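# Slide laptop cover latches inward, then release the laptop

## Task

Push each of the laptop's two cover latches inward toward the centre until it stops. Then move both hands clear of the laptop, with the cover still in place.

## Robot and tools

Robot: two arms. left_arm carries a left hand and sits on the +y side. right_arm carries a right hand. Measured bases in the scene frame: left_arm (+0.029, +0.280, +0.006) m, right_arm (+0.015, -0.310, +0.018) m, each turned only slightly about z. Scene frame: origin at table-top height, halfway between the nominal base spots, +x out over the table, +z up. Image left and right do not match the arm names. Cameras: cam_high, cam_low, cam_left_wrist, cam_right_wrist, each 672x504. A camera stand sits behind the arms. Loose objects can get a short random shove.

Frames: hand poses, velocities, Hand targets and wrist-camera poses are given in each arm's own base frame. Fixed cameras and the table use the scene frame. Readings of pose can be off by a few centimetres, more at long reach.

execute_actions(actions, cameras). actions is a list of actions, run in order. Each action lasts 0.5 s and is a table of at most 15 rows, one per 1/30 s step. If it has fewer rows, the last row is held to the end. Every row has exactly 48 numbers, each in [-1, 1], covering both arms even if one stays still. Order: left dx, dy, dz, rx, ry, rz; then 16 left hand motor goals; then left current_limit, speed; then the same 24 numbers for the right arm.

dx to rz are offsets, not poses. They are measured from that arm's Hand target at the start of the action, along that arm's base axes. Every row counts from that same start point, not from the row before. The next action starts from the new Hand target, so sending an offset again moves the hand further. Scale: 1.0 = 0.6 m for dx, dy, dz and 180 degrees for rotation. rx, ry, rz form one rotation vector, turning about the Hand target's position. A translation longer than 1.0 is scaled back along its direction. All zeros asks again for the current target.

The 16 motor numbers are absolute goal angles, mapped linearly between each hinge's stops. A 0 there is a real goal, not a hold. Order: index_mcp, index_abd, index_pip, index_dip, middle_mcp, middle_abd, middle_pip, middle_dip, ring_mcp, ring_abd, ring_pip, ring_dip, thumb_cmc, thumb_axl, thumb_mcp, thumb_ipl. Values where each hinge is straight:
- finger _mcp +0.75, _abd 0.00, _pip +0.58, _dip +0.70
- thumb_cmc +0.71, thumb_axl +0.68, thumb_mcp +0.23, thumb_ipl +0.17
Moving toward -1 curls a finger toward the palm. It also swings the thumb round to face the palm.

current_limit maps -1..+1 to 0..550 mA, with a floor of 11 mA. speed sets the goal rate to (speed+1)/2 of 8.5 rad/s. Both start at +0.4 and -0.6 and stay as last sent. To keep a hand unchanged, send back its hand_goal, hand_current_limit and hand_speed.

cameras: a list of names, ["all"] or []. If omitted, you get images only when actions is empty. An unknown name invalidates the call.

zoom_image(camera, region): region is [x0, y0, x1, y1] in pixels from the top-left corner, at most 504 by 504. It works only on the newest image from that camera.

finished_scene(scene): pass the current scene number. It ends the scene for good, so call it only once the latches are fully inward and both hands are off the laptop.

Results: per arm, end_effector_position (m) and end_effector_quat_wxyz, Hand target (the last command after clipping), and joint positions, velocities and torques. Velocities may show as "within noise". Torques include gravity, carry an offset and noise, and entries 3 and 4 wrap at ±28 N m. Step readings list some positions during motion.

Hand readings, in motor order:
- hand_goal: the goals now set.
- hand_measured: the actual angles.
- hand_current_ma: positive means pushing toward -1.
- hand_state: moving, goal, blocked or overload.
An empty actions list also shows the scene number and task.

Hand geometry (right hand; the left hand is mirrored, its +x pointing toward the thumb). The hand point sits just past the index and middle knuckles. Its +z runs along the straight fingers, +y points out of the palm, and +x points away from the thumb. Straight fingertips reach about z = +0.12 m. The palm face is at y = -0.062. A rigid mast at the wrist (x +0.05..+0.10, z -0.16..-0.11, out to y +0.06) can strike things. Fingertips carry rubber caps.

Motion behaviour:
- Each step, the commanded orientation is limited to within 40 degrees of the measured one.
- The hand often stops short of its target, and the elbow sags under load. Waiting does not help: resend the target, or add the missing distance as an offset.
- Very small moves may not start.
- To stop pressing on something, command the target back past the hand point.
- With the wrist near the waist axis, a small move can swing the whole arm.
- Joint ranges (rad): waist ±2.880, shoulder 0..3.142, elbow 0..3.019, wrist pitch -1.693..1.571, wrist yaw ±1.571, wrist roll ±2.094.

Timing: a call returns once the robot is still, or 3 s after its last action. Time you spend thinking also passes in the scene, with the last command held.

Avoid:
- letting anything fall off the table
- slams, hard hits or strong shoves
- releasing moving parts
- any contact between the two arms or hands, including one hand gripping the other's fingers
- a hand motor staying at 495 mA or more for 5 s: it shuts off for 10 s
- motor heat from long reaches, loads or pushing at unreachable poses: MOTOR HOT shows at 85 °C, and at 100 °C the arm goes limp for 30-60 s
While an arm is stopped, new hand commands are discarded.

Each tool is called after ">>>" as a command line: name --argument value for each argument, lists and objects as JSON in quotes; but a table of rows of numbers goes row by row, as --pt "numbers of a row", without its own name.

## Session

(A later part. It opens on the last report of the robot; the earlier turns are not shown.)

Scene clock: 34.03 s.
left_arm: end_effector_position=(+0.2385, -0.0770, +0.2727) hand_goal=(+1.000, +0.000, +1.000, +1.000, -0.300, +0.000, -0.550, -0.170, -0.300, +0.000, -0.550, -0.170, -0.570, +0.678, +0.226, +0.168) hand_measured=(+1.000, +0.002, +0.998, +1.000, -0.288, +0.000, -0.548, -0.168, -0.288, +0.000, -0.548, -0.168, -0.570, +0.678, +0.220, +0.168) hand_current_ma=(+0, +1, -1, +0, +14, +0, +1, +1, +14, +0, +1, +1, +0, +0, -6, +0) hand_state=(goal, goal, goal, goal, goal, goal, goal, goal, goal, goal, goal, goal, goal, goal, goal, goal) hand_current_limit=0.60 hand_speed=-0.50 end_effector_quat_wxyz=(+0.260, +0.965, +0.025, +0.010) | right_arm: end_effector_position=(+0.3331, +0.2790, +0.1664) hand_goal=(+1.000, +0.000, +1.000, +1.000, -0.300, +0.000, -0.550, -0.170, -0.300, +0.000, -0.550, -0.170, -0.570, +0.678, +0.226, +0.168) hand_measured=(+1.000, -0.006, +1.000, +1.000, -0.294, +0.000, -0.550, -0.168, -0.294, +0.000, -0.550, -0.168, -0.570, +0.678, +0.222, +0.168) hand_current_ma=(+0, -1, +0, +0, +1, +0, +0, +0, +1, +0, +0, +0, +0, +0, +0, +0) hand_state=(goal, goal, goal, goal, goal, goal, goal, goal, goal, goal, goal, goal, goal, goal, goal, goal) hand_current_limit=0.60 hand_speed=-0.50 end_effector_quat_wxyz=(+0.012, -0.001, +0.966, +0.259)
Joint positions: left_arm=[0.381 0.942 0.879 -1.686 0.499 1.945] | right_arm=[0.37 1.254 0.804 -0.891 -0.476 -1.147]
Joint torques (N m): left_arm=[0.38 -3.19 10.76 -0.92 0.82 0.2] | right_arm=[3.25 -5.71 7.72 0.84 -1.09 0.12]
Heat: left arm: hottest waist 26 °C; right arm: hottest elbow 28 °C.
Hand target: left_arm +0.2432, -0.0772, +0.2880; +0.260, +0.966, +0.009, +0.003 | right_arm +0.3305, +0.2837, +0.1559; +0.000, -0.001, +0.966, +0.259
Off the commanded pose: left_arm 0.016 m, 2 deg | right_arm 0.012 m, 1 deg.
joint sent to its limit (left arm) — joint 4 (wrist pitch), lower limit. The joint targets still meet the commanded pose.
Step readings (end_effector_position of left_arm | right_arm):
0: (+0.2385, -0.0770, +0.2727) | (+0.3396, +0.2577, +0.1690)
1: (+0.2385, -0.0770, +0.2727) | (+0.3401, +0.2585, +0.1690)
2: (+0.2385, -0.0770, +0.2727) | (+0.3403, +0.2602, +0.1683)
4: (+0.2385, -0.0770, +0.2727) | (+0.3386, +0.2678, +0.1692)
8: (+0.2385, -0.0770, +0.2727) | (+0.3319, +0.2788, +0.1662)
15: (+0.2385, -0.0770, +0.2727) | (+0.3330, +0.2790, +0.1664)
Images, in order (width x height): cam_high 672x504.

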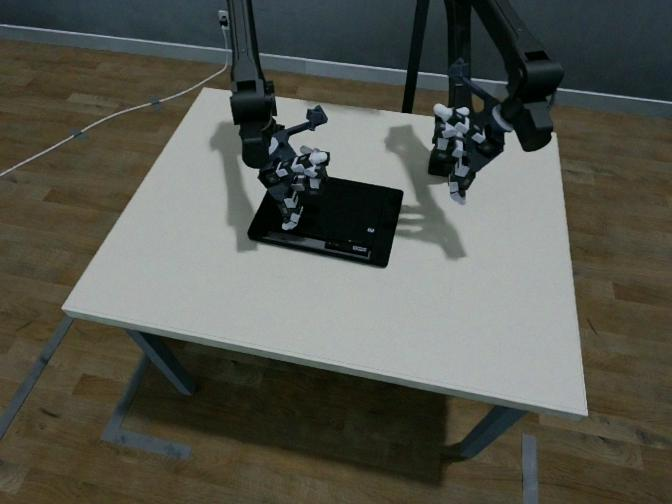

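>>> execute_actions --actions '[[[0,0,0,0,0,0,1,0,1,1,-0.3,0,-0.55,-0.17,-0.3,0,-0.55,-0.17,-0.57,0.678,0.226,0.168,0.6,-0.5,-0.05,0,0.1,0,0,0,1,0,1,1,-0.3,0,-0.55,-0.17,-0.3,0,-0.55,-0.17,-0.57,0.678,0.226,0.168,0.6,-0.5]],[[0,0,0,0,0,0,1,0,1,1,-0.3,0,-0.55,-0.17,-0.3,0,-0.55,-0.17,-0.57,0.678,0.226,0.168,0.6,-0.5,-0.1,-0.25,0.1,0,0,0,1,0,1,1,-0.3,0,-0.55,-0.17,-0.3,0,-0.55,-0.17,-0.57,0.678,0.226,0.168,0.6,-0.5]]]' --cameras '["cam_high"]'

>>> zoom_image --camera "cam_high" --region '[245, 205, 305, 265]'

>>> zoom_image --camera "cam_high" --region '[265, 215, 295, 240]'

>>> zoom_image --camera "cam_high" --region '[345, 230, 375, 255]'

Scene clock: 36.00 s.
left_arm: end_effector_position=(+0.2385, -0.0770, +0.2727) hand_goal=(+1.000, +0.000, +1.000, +1.000, -0.300, +0.000, -0.550, -0.170, -0.300, +0.000, -0.550, -0.170, -0.570, +0.678, +0.226, +0.168) hand_measured=(+1.000, +0.002, +0.998, +1.000, -0.288, +0.000, -0.548, -0.168, -0.288, +0.000, -0.548, -0.168, -0.570, +0.678, +0.220, +0.168) hand_current_ma=(+0, +1, -1, +0, +14, +0, +1, +1, +14, +0, +1, +1, +0, +0, -6, +0) hand_state=(goal, goal, goal, goal, goal, goal, goal, goal, goal, goal, goal, goal, goal, goal, goal, goal) hand_current_limit=0.60 hand_speed=-0.50 end_effector_quat_wxyz=(+0.260, +0.965, +0.025, +0.010) | right_arm: end_effector_position=(+0.2366, +0.1337, +0.2609) hand_goal=(+1.000, +0.000, +1.000, +1.000, -0.300, +0.000, -0.550, -0.170, -0.300, +0.000, -0.550, -0.170, -0.570, +0.678, +0.226, +0.168) hand_measured=(+1.000, +0.002, +0.998, +1.000, -0.290, +0.000, -0.550, -0.168, -0.290, +0.000, -0.550, -0.168, -0.568, +0.678, +0.222, +0.168) hand_current_ma=(+0, +0, +0, +0, +2, +0, +0, +0, +2, +0, +0, +0, +0, +0, -1, +0) hand_state=(goal, goal, goal, goal, goal, goal, goal, goal, goal, goal, goal, goal, goal, goal, goal, goal) hand_current_limit=0.60 hand_speed=-0.50 end_effector_quat_wxyz=(-0.016, +0.011, +0.965, +0.260)
Joint positions: left_arm=[0.381 0.942 0.879 -1.686 0.499 1.945] | right_arm=[-0.121 0.912 0.836 -1.593 -0.519 -1.697]
Joint torques (N m): left_arm=[0.38 -3.19 10.76 -0.94 0.82 0.2] | right_arm=[1.55 -3.49 10.93 -0.83 -0.87 -0.08]
Heat: left arm: hottest waist 26 °C; right arm: hottest elbow 29 °C.
Hand target: left_arm +0.2432, -0.0772, +0.2880; +0.260, +0.966, +0.009, +0.003 | right_arm +0.2404, +0.1336, +0.2758; +0.000, +0.000, +0.966, +0.259
Off the commanded pose: left_arm 0.016 m, 2 deg | right_arm 0.015 m, 2 deg.
joint sent to its limit (left arm) — joint 4 (wrist pitch), lower limit. The joint targets still meet the commanded pose.
Step readings (end_effector_position of left_arm | right_arm):
0: (+0.2385, -0.0770, +0.2727) | (+0.3331, +0.2790, +0.1664)
1: (+0.2385, -0.0770, +0.2727) | (+0.3301, +0.2781, +0.1678)
2: (+0.2385, -0.0770, +0.2727) | (+0.3244, +0.2768, +0.1699)
4: (+0.2385, -0.0770, +0.2727) | (+0.3076, +0.2763, +0.1824)
8: (+0.2385, -0.0770, +0.2727) | (+0.2924, +0.2775, +0.2074)
15: (+0.2385, -0.0770, +0.2727) | (+0.2925, +0.2771, +0.2046)
16: (+0.2385, -0.0770, +0.2727) | (+0.2874, +0.2717, +0.2063)
17: (+0.2385, -0.0770, +0.2727) | (+0.2795, +0.2584, +0.2094)
19: (+0.2385, -0.0770, +0.2727) | (+0.2685, +0.2126, +0.2229)
23: (+0.2385, -0.0770, +0.2727) | (+0.2511, +0.1482, +0.2607)
30: (+0.2385, -0.0770, +0.2727) | (+0.2397, +0.1325, +0.2649)
Images, in order (width x height): cam_high 672x504.

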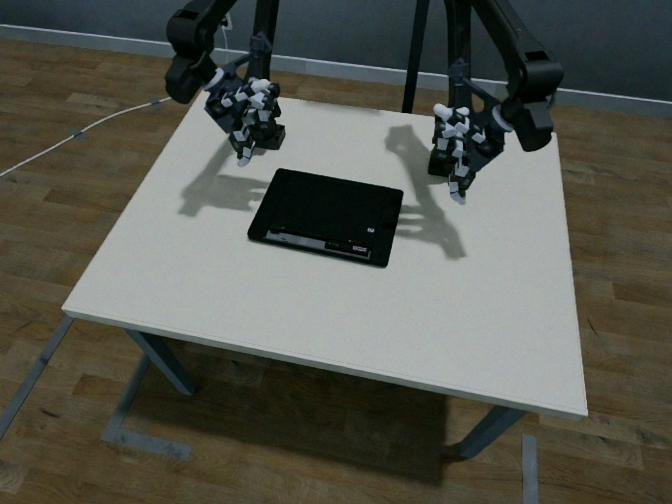

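Scaled by 8.400 from the camera's 672x504 image, which has a finer 960x720 frame.

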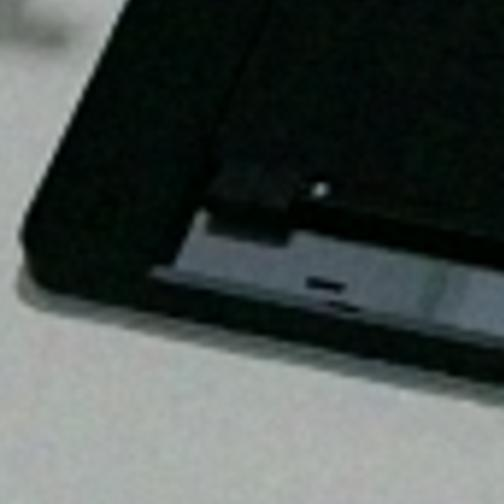

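Scaled by 16.800 from the camera's 672x504 image, which has a finer 960x720 frame.

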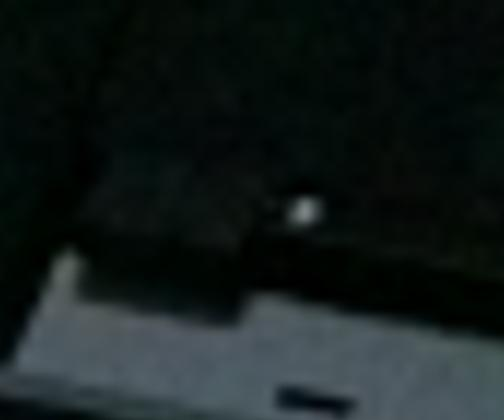

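Scaled by 16.800 from the camera's 672x504 image, which has a finer 960x720 frame.

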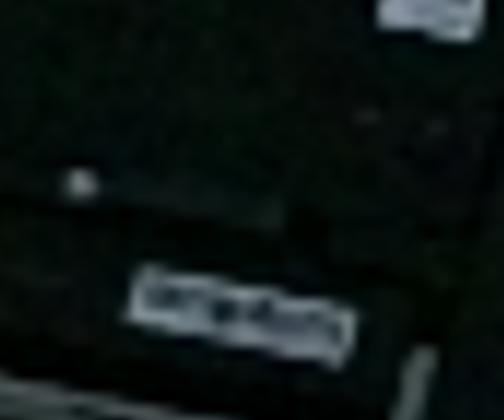

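>>> execute_actions --actions '[]' --cameras '["cam_high","cam_left_wrist","cam_right_wrist"]'

>>> zoom_image --camera "cam_high" --region '[268, 218, 288, 238]'

>>> zoom_image --camera "cam_high" --region '[346, 232, 366, 252]'

Scene clock: 36.40 s.
left_arm: end_effector_position=(+0.2385, -0.0770, +0.2727) hand_goal=(+1.000, +0.000, +1.000, +1.000, -0.300, +0.000, -0.550, -0.170, -0.300, +0.000, -0.550, -0.170, -0.570, +0.678, +0.226, +0.168) hand_measured=(+1.000, +0.002, +0.998, +1.000, -0.288, +0.000, -0.548, -0.168, -0.288, +0.000, -0.548, -0.168, -0.570, +0.678, +0.220, +0.168) hand_current_ma=(+0, +1, -1, +0, +14, +0, +1, +1, +14, +0, +1, +1, +0, +0, -6, +0) hand_state=(goal, goal, goal, goal, goal, goal, goal, goal, goal, goal, goal, goal, goal, goal, goal, goal) hand_current_limit=0.60 hand_speed=-0.50 end_effector_quat_wxyz=(+0.260, +0.965, +0.025, +0.010) | right_arm: end_effector_position=(+0.2365, +0.1337, +0.2609) hand_goal=(+1.000, +0.000, +1.000, +1.000, -0.300, +0.000, -0.550, -0.170, -0.300, +0.000, -0.550, -0.170, -0.570, +0.678, +0.226, +0.168) hand_measured=(+1.000, +0.002, +0.998, +1.000, -0.290, +0.000, -0.550, -0.168, -0.290, +0.000, -0.550, -0.168, -0.568, +0.678, +0.222, +0.168) hand_current_ma=(+0, +0, +0, +0, +2, +0, +0, +0, +2, +0, +0, +0, +0, +0, -1, +0) hand_state=(goal, goal, goal, goal, goal, goal, goal, goal, goal, goal, goal, goal, goal, goal, goal, goal) hand_current_limit=0.60 hand_speed=-0.50 end_effector_quat_wxyz=(-0.016, +0.010, +0.965, +0.260)
Joint positions: left_arm=[0.381 0.942 0.879 -1.686 0.499 1.945] | right_arm=[-0.121 0.912 0.836 -1.593 -0.519 -1.697]
Joint velocities: within noise
Joint torques (N m): left_arm=[0.38 -3.19 10.76 -0.92 0.82 0.2] | right_arm=[1.85 -2.96 11.06 -0.77 -0.84 -0.07]
Heat: left arm: hottest waist 26 °C; right arm: hottest elbow 29 °C.
Hand target: left_arm +0.2432, -0.0772, +0.2880; +0.260, +0.966, +0.009, +0.003 | right_arm +0.2404, +0.1336, +0.2758; +0.000, +0.000, +0.966, +0.259
Off the commanded pose: left_arm 0.016 m, 2 deg | right_arm 0.015 m, 2 deg.
Images, in order (width x height): cam_high 672x504, cam_left_wrist 672x504, cam_right_wrist 672x504.

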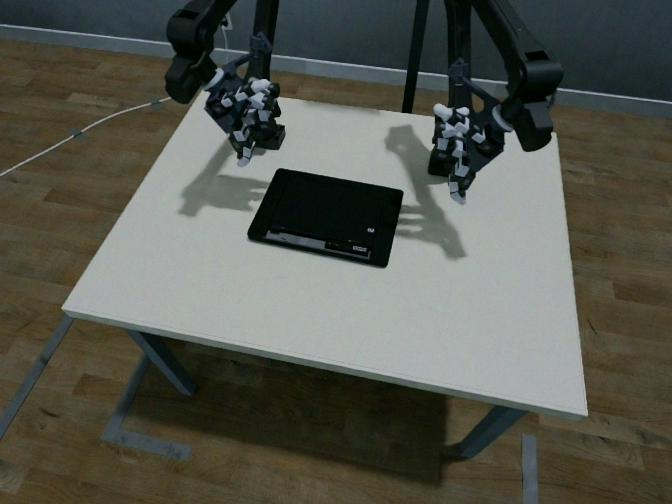

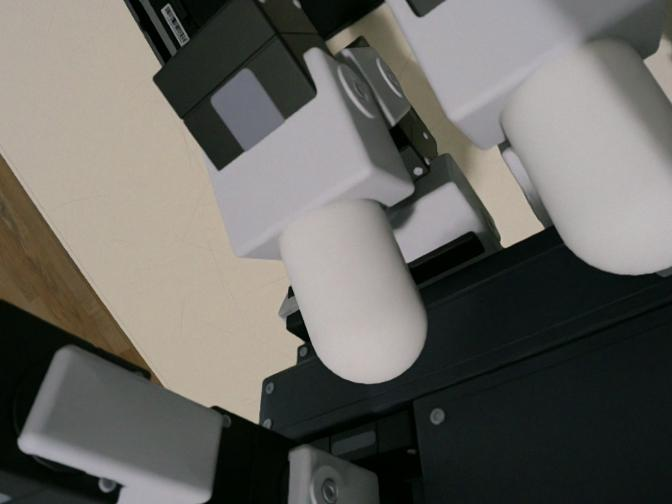

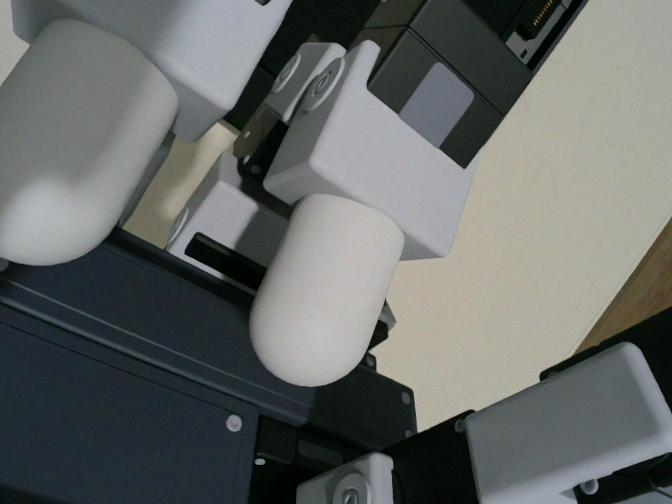

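Scaled by 25.200 from the camera's 672x504 image, which has a finer 960x720 frame.

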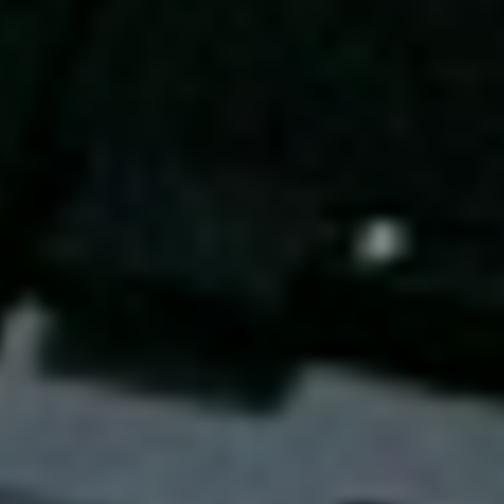

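Scaled by 25.200 from the camera's 672x504 image, which has a finer 960x720 frame.

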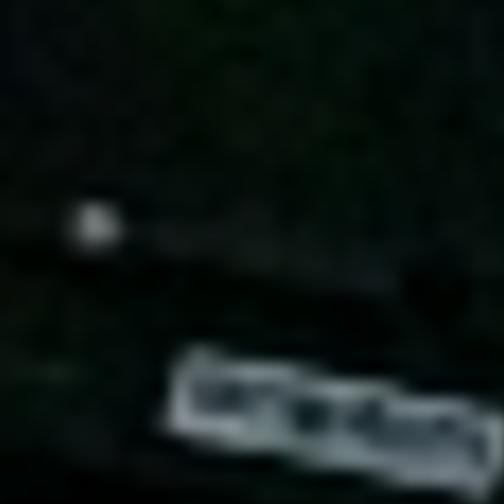

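>>> zoom_image --camera "cam_right_wrist" --region '[200, 380, 420, 504]'

>>> zoom_image --camera "cam_left_wrist" --region '[250, 380, 470, 504]'

Scaled by 2.291 from the camera's 672x504 image, which has a finer 960x720 frame.

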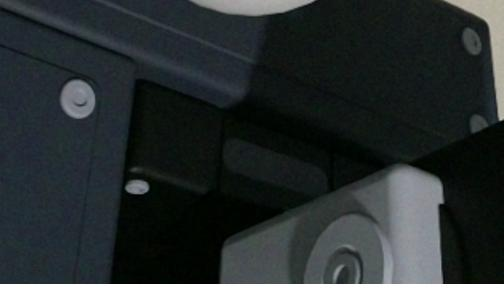

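Scaled by 2.291 from the camera's 672x504 image, which has a finer 960x720 frame.

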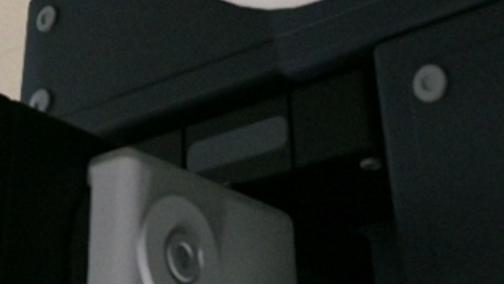

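>>> finished_scene --scene 2

The scene is finished: the task was done.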